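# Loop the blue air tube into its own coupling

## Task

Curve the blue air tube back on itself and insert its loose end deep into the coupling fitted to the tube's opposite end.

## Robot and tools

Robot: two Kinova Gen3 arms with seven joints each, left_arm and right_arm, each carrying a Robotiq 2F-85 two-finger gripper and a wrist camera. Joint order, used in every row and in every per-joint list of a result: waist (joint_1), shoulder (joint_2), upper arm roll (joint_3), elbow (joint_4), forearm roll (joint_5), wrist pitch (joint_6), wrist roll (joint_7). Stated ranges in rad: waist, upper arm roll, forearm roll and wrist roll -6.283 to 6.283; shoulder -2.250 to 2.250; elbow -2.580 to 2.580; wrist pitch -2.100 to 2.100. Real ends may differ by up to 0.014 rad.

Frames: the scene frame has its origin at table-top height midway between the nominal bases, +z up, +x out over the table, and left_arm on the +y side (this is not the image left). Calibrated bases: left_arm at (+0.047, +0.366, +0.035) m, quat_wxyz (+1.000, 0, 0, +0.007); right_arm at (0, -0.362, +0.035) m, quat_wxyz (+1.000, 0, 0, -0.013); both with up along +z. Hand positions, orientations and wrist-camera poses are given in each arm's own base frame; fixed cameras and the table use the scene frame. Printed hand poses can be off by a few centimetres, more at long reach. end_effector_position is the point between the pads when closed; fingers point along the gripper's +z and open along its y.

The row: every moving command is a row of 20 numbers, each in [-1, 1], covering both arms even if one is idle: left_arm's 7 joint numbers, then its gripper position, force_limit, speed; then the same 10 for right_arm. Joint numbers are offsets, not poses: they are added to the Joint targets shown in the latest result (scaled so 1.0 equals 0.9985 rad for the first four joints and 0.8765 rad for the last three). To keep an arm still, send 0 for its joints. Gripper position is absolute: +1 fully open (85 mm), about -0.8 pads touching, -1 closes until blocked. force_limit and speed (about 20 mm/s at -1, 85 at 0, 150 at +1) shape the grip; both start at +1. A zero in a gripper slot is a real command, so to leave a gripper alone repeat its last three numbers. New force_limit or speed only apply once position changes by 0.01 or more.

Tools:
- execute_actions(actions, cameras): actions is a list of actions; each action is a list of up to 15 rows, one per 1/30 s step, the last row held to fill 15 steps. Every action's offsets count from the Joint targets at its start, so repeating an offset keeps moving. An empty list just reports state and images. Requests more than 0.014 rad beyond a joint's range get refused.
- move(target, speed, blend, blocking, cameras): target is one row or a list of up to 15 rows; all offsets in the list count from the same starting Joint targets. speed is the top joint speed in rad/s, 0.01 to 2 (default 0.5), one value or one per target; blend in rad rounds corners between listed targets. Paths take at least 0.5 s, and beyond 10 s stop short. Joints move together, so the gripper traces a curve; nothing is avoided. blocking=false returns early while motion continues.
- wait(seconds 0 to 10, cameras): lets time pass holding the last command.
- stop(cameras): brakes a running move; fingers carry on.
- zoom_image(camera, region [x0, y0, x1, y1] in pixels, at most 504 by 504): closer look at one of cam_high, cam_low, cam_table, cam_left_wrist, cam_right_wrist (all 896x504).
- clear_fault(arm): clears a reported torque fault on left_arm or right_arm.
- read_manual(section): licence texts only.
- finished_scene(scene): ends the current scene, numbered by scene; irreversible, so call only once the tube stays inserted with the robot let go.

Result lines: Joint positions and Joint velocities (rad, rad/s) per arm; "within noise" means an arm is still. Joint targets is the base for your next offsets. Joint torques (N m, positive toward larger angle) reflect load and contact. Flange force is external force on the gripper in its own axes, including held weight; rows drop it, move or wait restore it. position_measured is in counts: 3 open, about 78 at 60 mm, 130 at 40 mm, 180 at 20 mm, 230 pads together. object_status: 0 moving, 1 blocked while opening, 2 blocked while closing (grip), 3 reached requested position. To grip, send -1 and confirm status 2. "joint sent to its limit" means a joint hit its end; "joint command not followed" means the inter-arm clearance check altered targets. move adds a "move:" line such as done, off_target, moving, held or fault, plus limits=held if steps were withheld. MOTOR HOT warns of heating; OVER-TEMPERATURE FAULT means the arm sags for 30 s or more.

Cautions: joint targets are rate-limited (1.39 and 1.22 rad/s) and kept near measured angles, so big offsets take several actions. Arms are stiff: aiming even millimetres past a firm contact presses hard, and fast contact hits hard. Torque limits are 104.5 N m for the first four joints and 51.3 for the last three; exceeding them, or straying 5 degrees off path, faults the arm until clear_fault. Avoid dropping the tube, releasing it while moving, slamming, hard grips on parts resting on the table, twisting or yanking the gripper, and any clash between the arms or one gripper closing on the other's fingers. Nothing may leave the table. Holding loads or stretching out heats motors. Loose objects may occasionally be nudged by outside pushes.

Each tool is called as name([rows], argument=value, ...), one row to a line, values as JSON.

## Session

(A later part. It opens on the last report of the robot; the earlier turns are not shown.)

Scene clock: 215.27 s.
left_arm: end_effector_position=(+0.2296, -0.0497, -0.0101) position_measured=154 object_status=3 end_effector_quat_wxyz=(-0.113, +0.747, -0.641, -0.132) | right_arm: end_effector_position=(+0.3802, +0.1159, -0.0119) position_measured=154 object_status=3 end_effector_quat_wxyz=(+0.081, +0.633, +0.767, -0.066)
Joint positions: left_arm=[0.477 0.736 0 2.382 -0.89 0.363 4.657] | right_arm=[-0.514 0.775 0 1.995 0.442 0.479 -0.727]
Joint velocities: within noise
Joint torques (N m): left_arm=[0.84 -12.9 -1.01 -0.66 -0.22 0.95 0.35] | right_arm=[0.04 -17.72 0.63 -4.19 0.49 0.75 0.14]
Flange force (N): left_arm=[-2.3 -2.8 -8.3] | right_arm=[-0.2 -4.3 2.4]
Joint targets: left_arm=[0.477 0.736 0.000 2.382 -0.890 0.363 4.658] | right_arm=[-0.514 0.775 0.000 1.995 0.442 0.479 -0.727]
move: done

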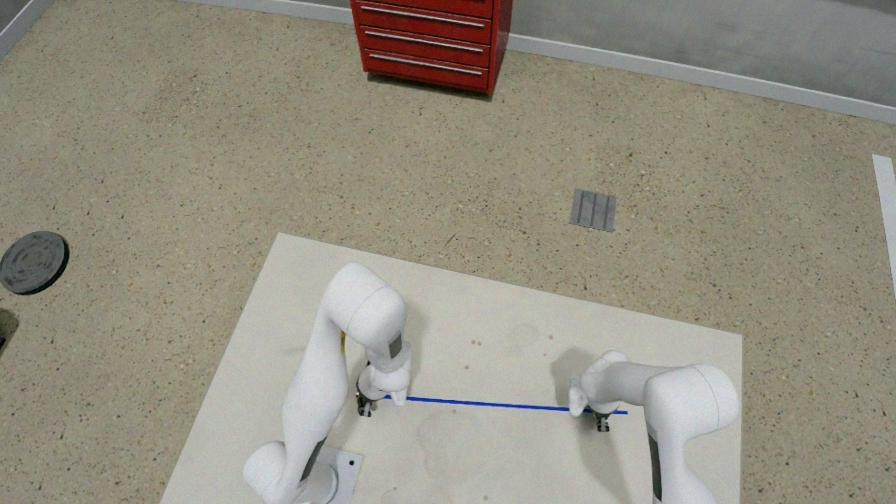

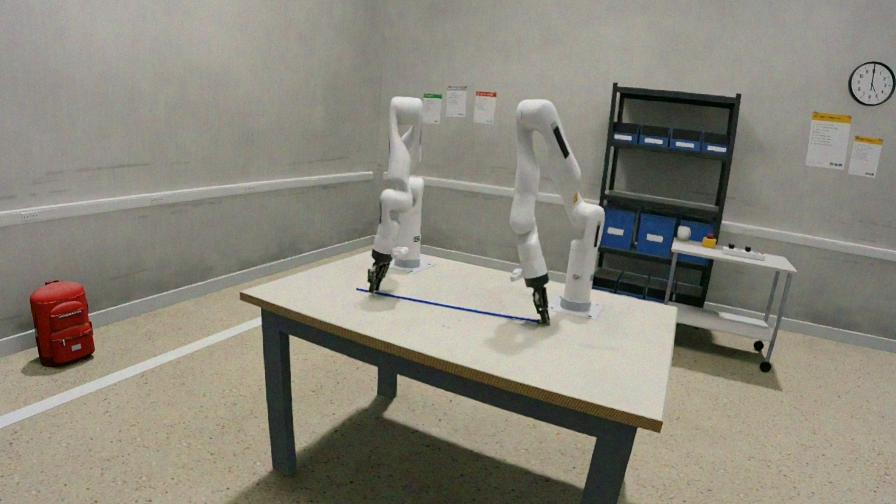

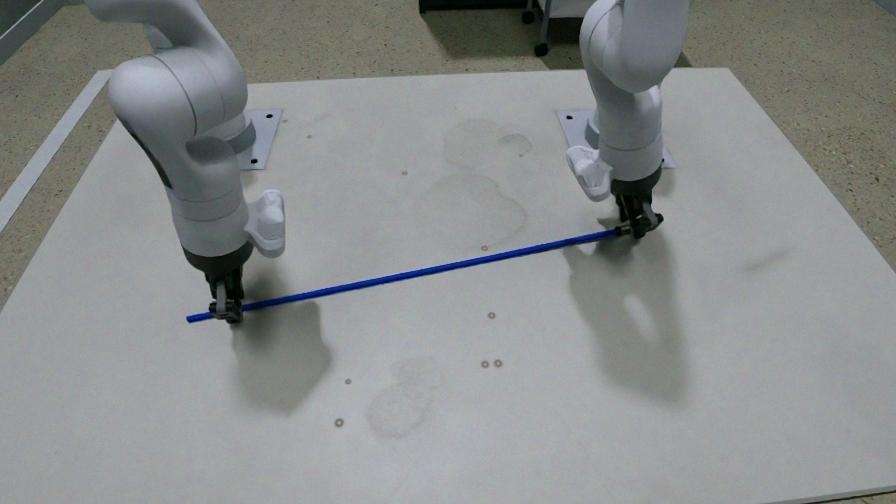

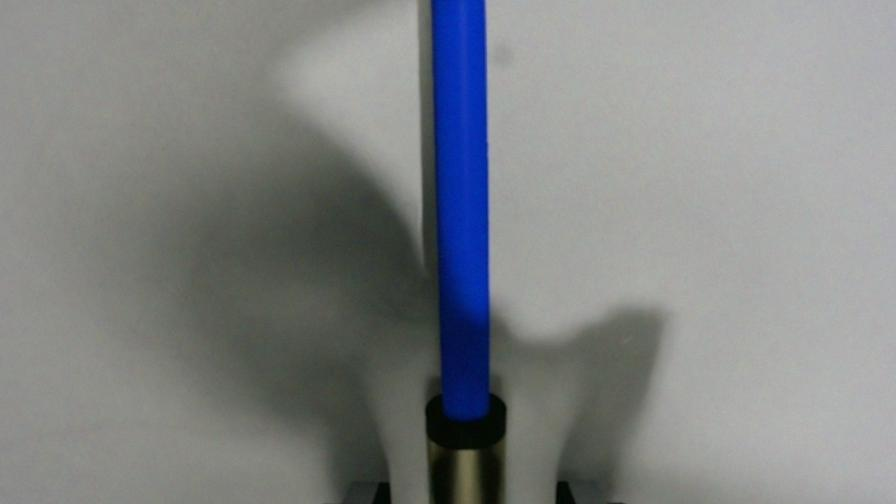

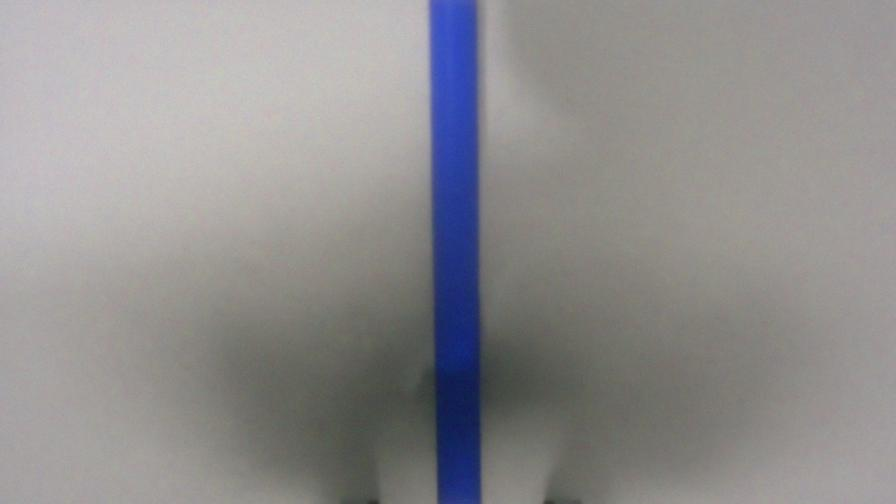

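move(target=[0.028,0.0124,0,-0.0215,0.049,0.0068,-0.0196,-0.2,1,0,0,0,0,0,0,0,0,-0.2,1,0], speed=0.08)

zoom_image(camera="cam_table", region=[580, 160, 700, 260])

move(target=[0,0,0,0,0,0,0,-1,-0.5,-1,0,0,0,0,0,0,0,-1,-0.5,-1])

zoom_image(camera="cam_table", region=[160, 220, 300, 340])

zoom_image(camera="cam_table", region=[580, 160, 700, 260])

Scene clock: 231.07 s.
left_arm: end_effector_position=(+0.2313, -0.0599, -0.0136) position_measured=154 object_status=3 end_effector_quat_wxyz=(-0.113, +0.747, -0.642, -0.131) | right_arm: end_effector_position=(+0.3802, +0.1158, -0.0119) position_measured=154 object_status=3 end_effector_quat_wxyz=(+0.081, +0.633, +0.767, -0.066)
Joint positions: left_arm=[0.505 0.748 0 2.361 -0.847 0.369 4.64] | right_arm=[-0.514 0.775 0 1.995 0.442 0.479 -0.727]
Joint velocities: within noise
Joint torques (N m): left_arm=[1.15 -13.01 -0.93 -0.79 -0.15 0.83 0.25] | right_arm=[-0.02 -17.66 0.53 -4.14 0.52 0.71 0.09]
Flange force (N): left_arm=[-3.1 -3.1 -8.3] | right_arm=[-0.5 -4.0 2.1]
Joint targets: left_arm=[0.505 0.748 0.000 2.361 -0.847 0.369 4.640] | right_arm=[-0.514 0.775 0.000 1.995 0.442 0.479 -0.727]
move: done

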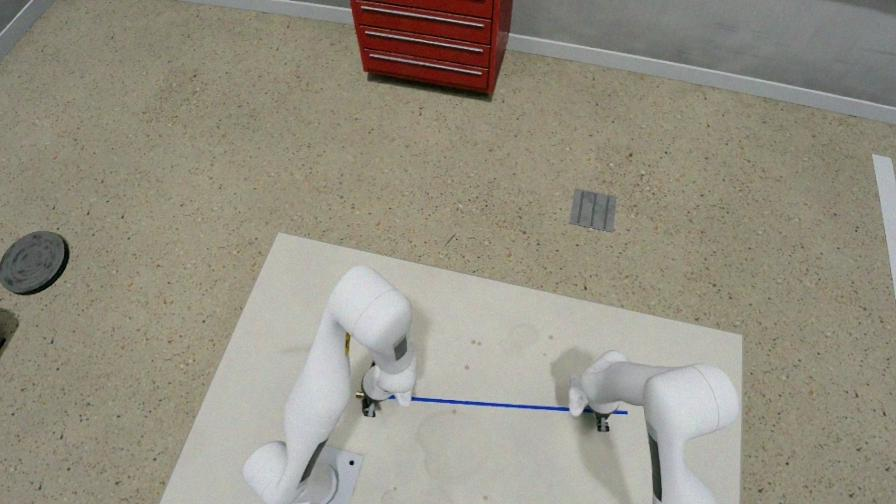

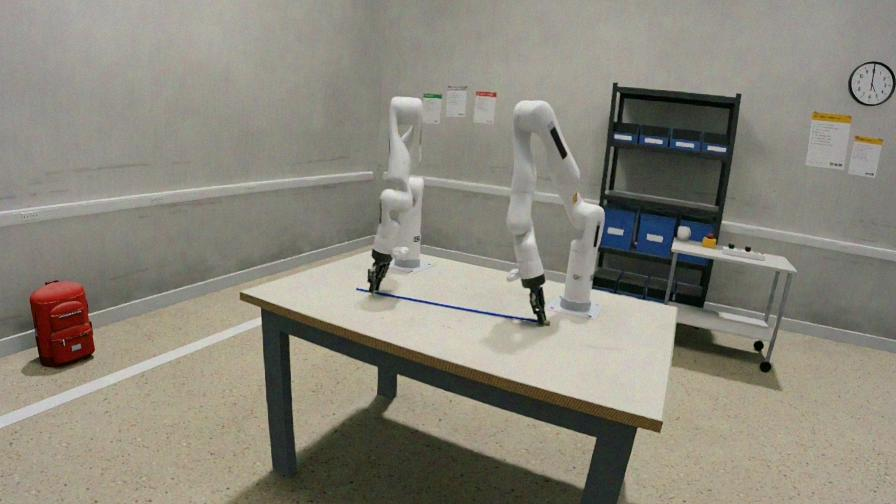

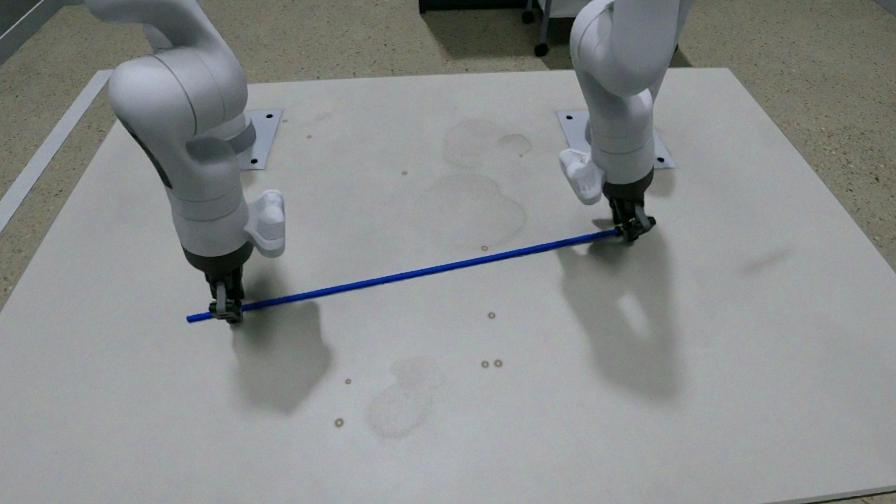

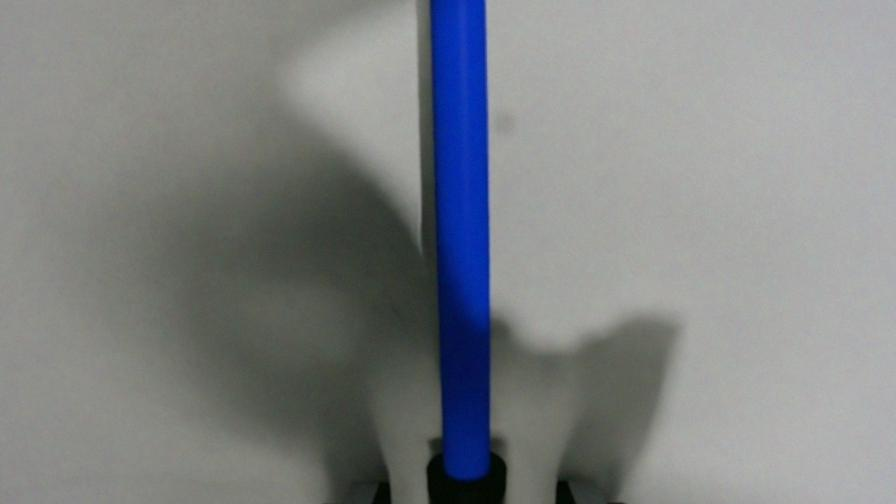

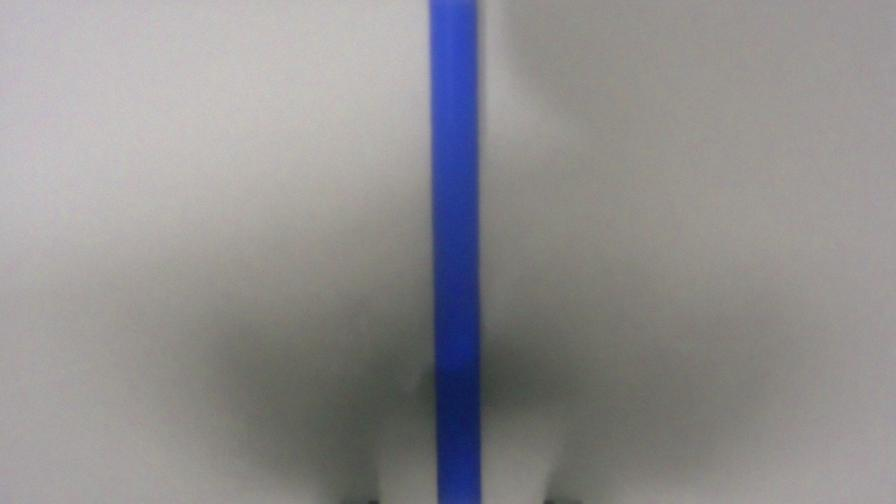

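Scaled by 4.200 from the camera's 896x504 image, which has a finer 1280x720 frame.

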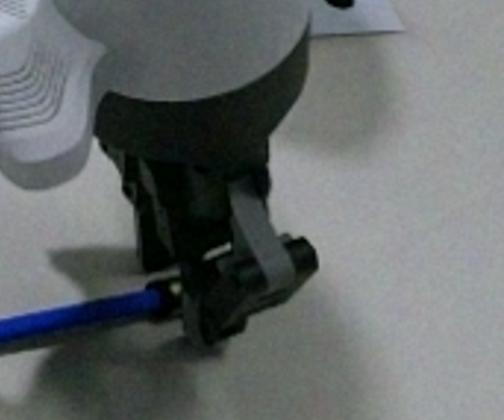

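Scene clock: 232.50 s.
left_arm: end_effector_position=(+0.2313, -0.0599, -0.0136) position_measured=197 object_status=2 end_effector_quat_wxyz=(-0.113, +0.747, -0.642, -0.131) | right_arm: end_effector_position=(+0.3802, +0.1158, -0.0119) position_measured=214 object_status=0 end_effector_quat_wxyz=(+0.081, +0.633, +0.767, -0.066)
Joint positions: left_arm=[0.505 0.748 0 2.361 -0.847 0.369 4.64] | right_arm=[-0.514 0.775 0 1.995 0.442 0.479 -0.727]
Joint velocities: within noise
Joint torques (N m): left_arm=[0.49 -11.24 -1.25 -0.63 -0.28 0.59 0.26] | right_arm=[0.29 -15.11 0.68 -3.94 0.52 0.45 0.15]
Flange force (N): left_arm=[-3.1 -2.3 -15.2] | right_arm=[-1.3 -5.4 -4.6]
Joint targets: left_arm=[0.505 0.748 0.000 2.361 -0.847 0.369 4.640] | right_arm=[-0.514 0.775 0.000 1.995 0.442 0.479 -0.727]
move: done

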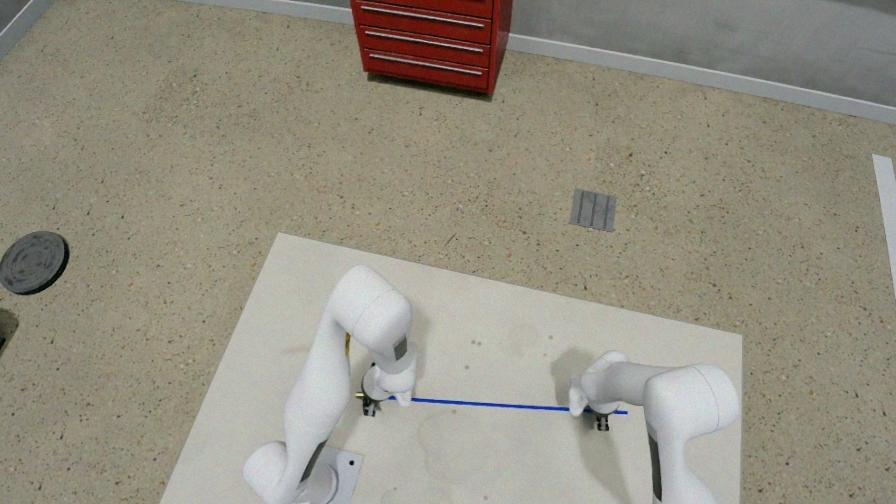

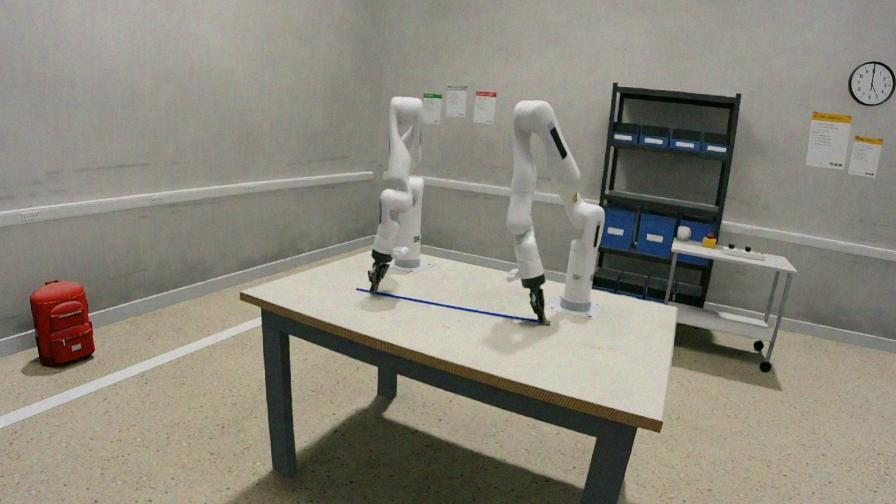

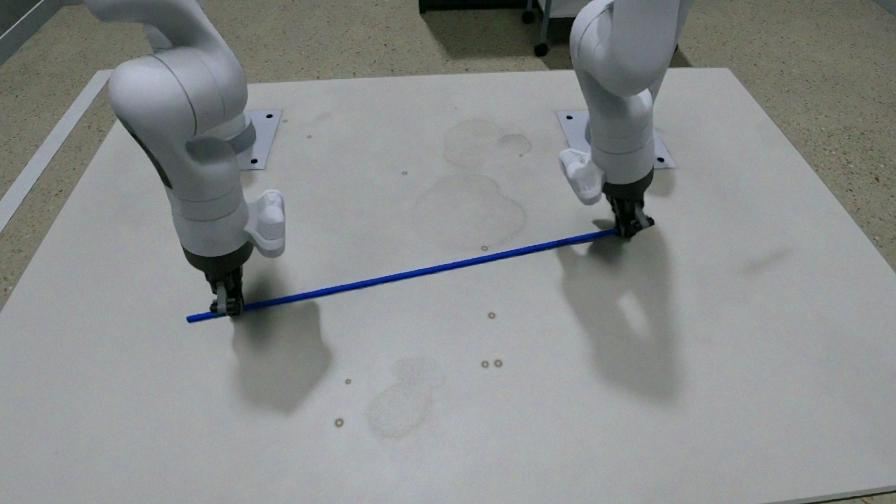

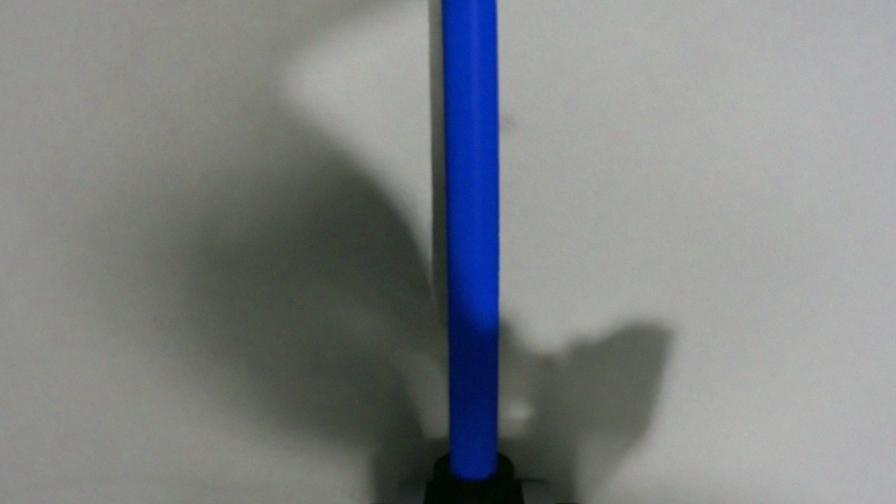

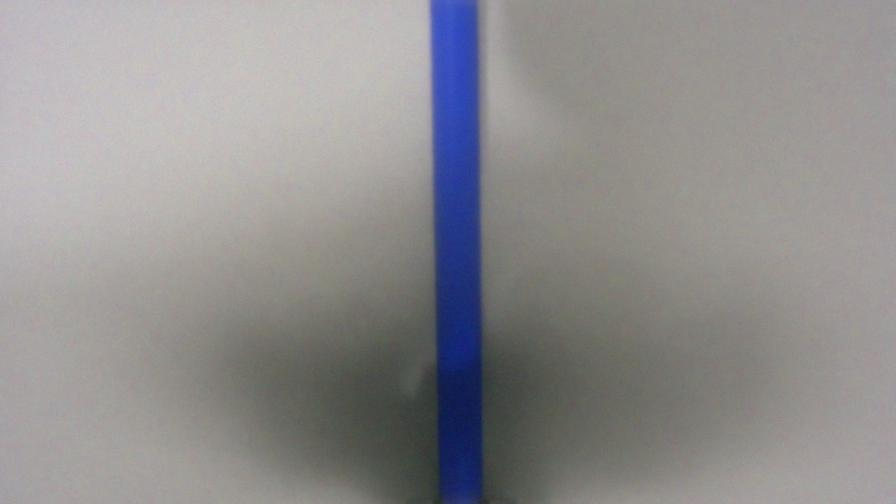

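Scaled by 3.600 from the camera's 896x504 image, which has a finer 1280x720 frame.

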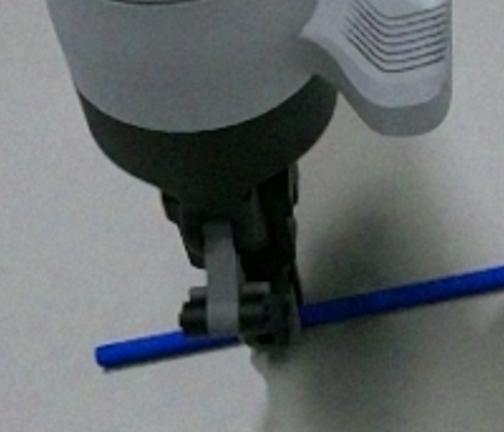

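Scaled by 4.200 from the camera's 896x504 image, which has a finer 1280x720 frame.

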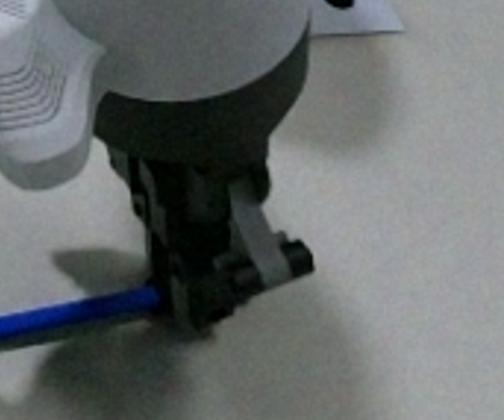

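move([
  [0.002,-0.1622,0,-0.010,0.283,0.1483,-0.308,-1,-0.5,-1,0,-0.1177,0,-0.014,-0.097,0.1385,0.1134,-1,-0.5,-1],
  [0.002,-0.3485,0,-0.056,0.4735,0.3805,-0.5374,-1,-0.5,-1,0,-0.2504,0,-0.0587,-0.1757,0.3303,0.2145,-1,-0.5,-1],
], speed=0.25, blend=0.05)

Scene clock: 308.90 s.
left_arm: end_effector_position=(+0.2313, -0.0605, +0.0948) position_measured=197 object_status=2 end_effector_quat_wxyz=(-0.113, +0.747, -0.641, -0.132) | right_arm: end_effector_position=(+0.3803, +0.1157, +0.1001) position_measured=214 object_status=2 end_effector_quat_wxyz=(+0.081, +0.633, +0.767, -0.067)
Joint positions: left_arm=[0.507 0.4 0 2.305 -0.432 0.702 4.169] | right_arm=[-0.514 0.525 0 1.937 0.288 0.768 -0.539]
Joint velocities: within noise
Joint torques (N m): left_arm=[0.89 -10.56 -0.94 -4.31 -0.6 0.71 0.3] | right_arm=[0.08 -16.06 0.42 -6.55 0.72 0.76 0.12]
Flange force (N): left_arm=[-4.6 0.9 -2.5] | right_arm=[0.1 -3.5 3.3]
Joint targets: left_arm=[0.507 0.400 0.000 2.305 -0.432 0.702 4.169] | right_arm=[-0.514 0.525 0.000 1.937 0.288 0.768 -0.539]
move: done

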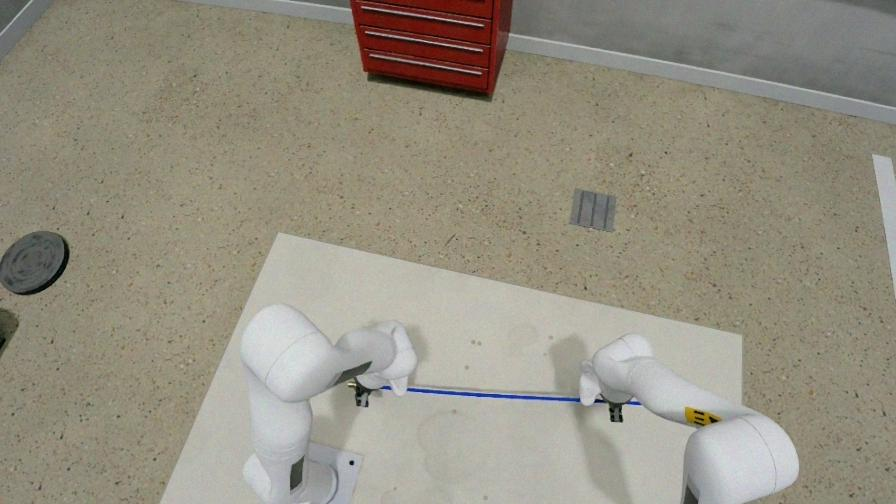

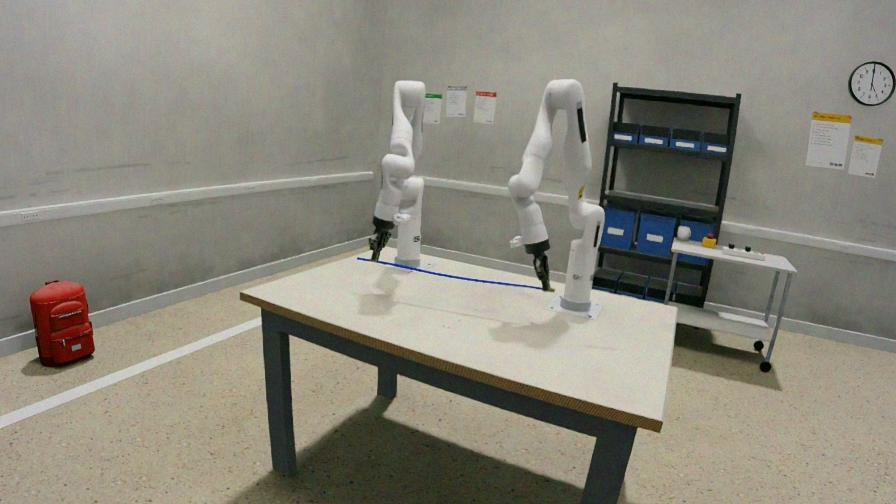

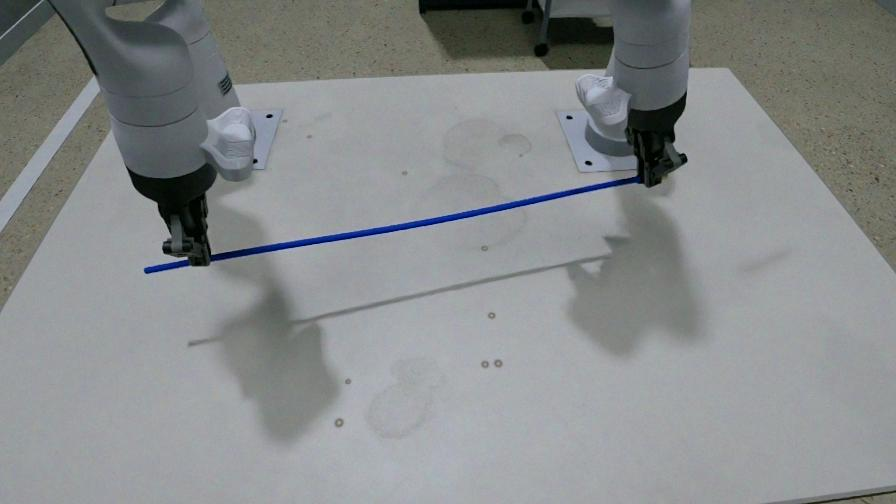

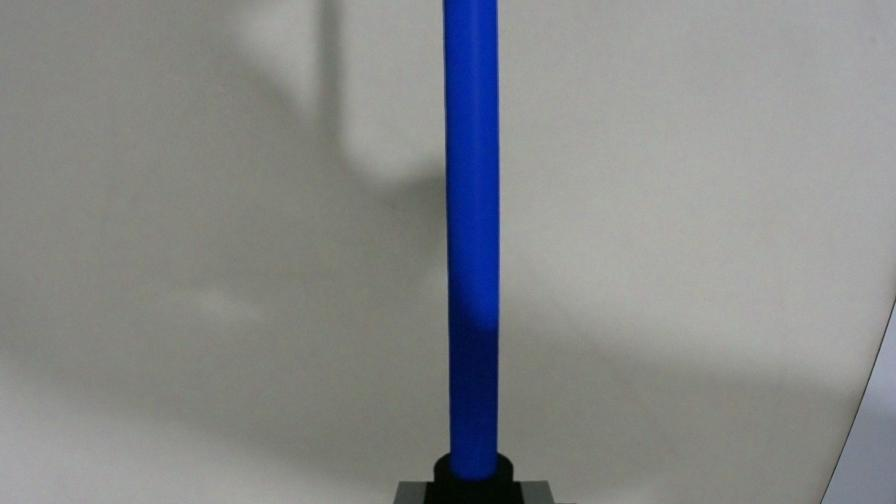

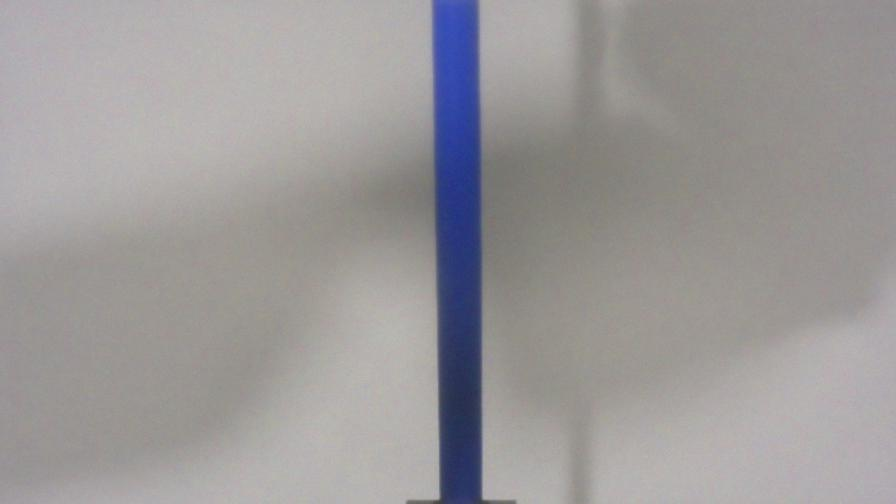

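move(target=[0.0323,0.0072,0,-0.016,-0.3718,-0.2161,-0.5739,-1,-0.5,-1,0.0094,-0.0127,0,0.0269,0.0598,-0.1823,0.7708,-1,-0.5,-1], speed=0.25)

Scene clock: 316.27 s.
left_arm: end_effector_position=(+0.3146, -0.0946, +0.0948) position_measured=197 object_status=2 end_effector_quat_wxyz=(+0.157, -0.418, +0.892, +0.073) | right_arm: end_effector_position=(+0.4139, +0.1324, +0.1000) position_measured=214 object_status=2 end_effector_quat_wxyz=(+0.099, +0.320, +0.942, -0.034)
Joint positions: left_arm=[0.54 0.407 0 2.289 -0.758 0.513 3.666] | right_arm=[-0.504 0.512 0 1.964 0.341 0.609 0.137]
Joint velocities: within noise
Joint torques (N m): left_arm=[0.84 -11.61 -1.01 -5.08 -0.67 0.32 0.12] | right_arm=[-0.01 -16.01 0.35 -6.95 0.73 0.39 0.23]
Flange force (N): left_arm=[-3.6 1.8 -5.3] | right_arm=[2.8 -3.5 2.7]
Joint targets: left_arm=[0.540 0.407 0.000 2.289 -0.758 0.513 3.666] | right_arm=[-0.504 0.512 0.000 1.964 0.341 0.609 0.137]
move: done

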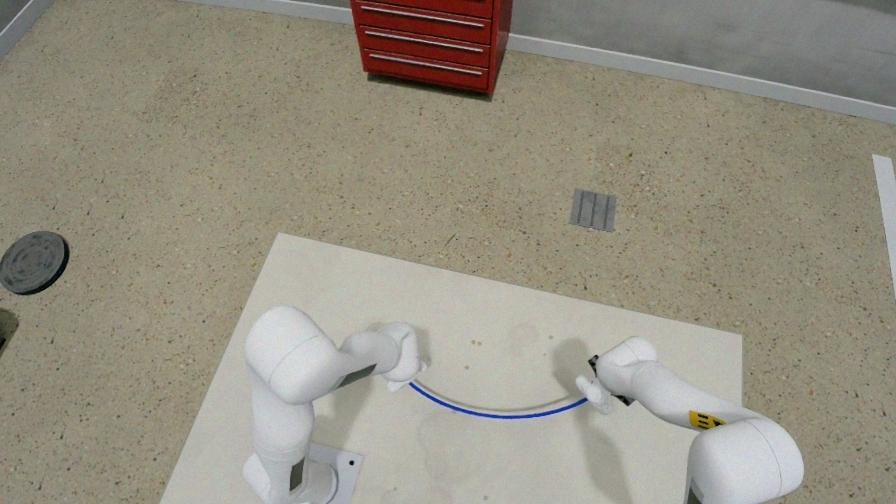

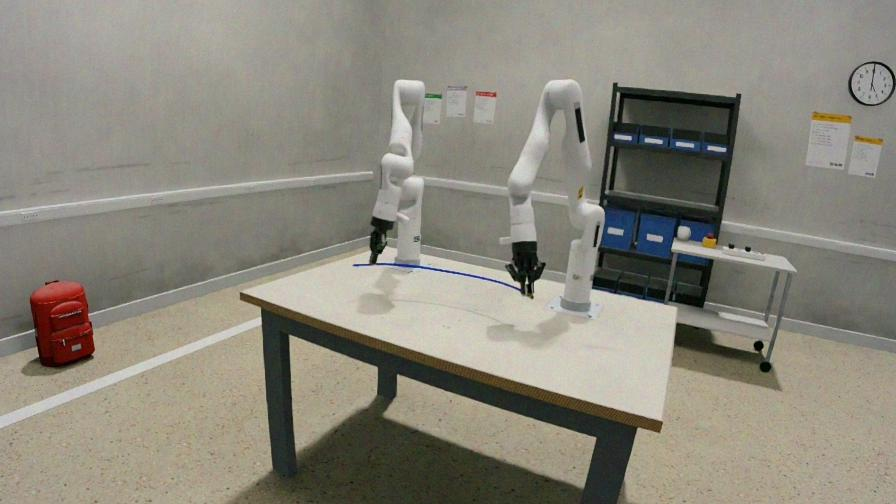

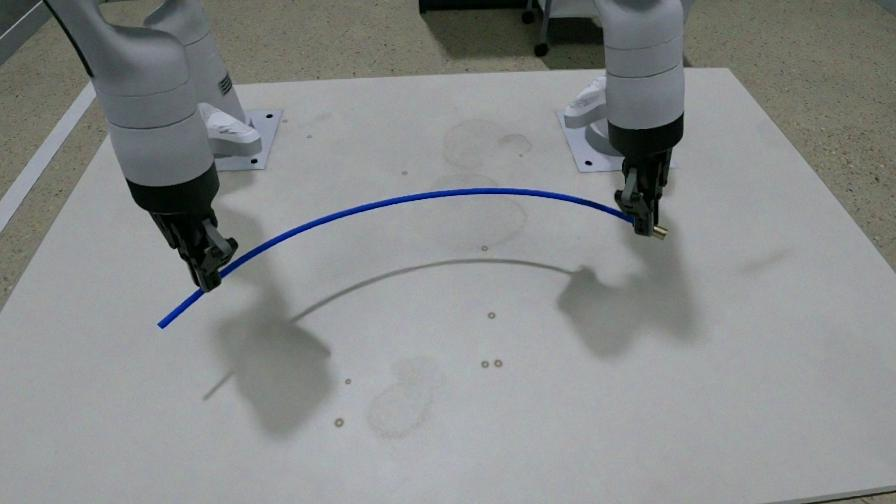

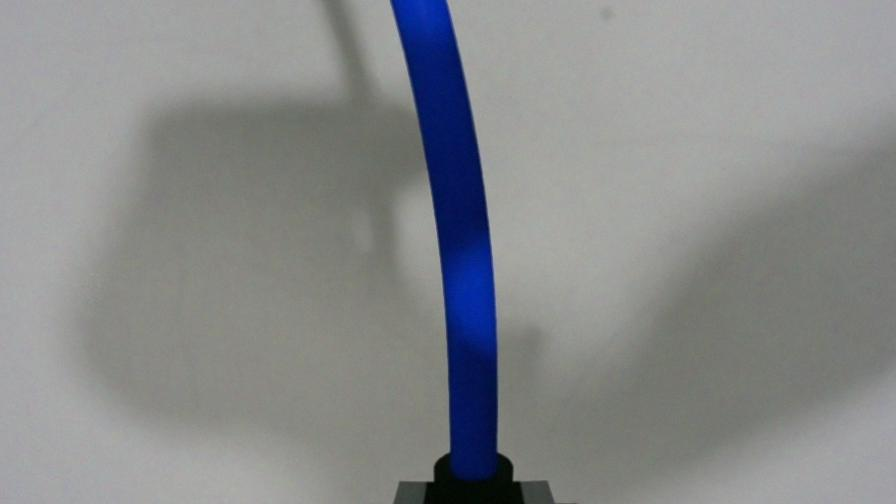

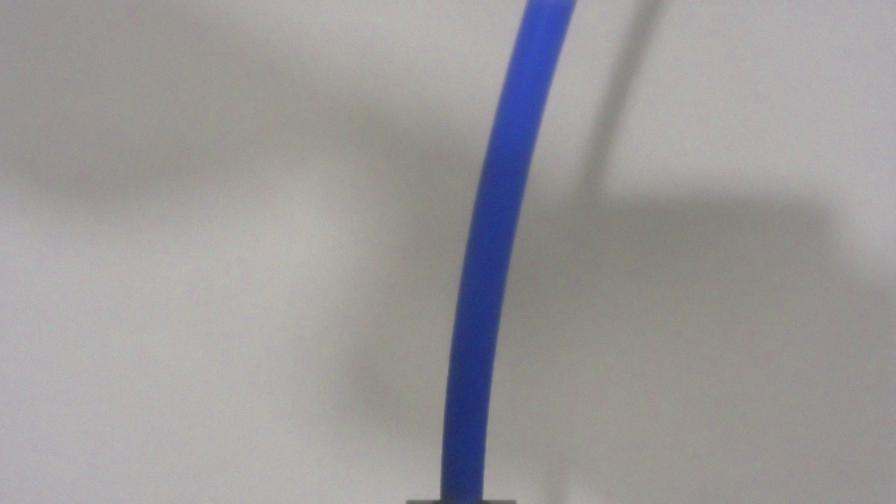

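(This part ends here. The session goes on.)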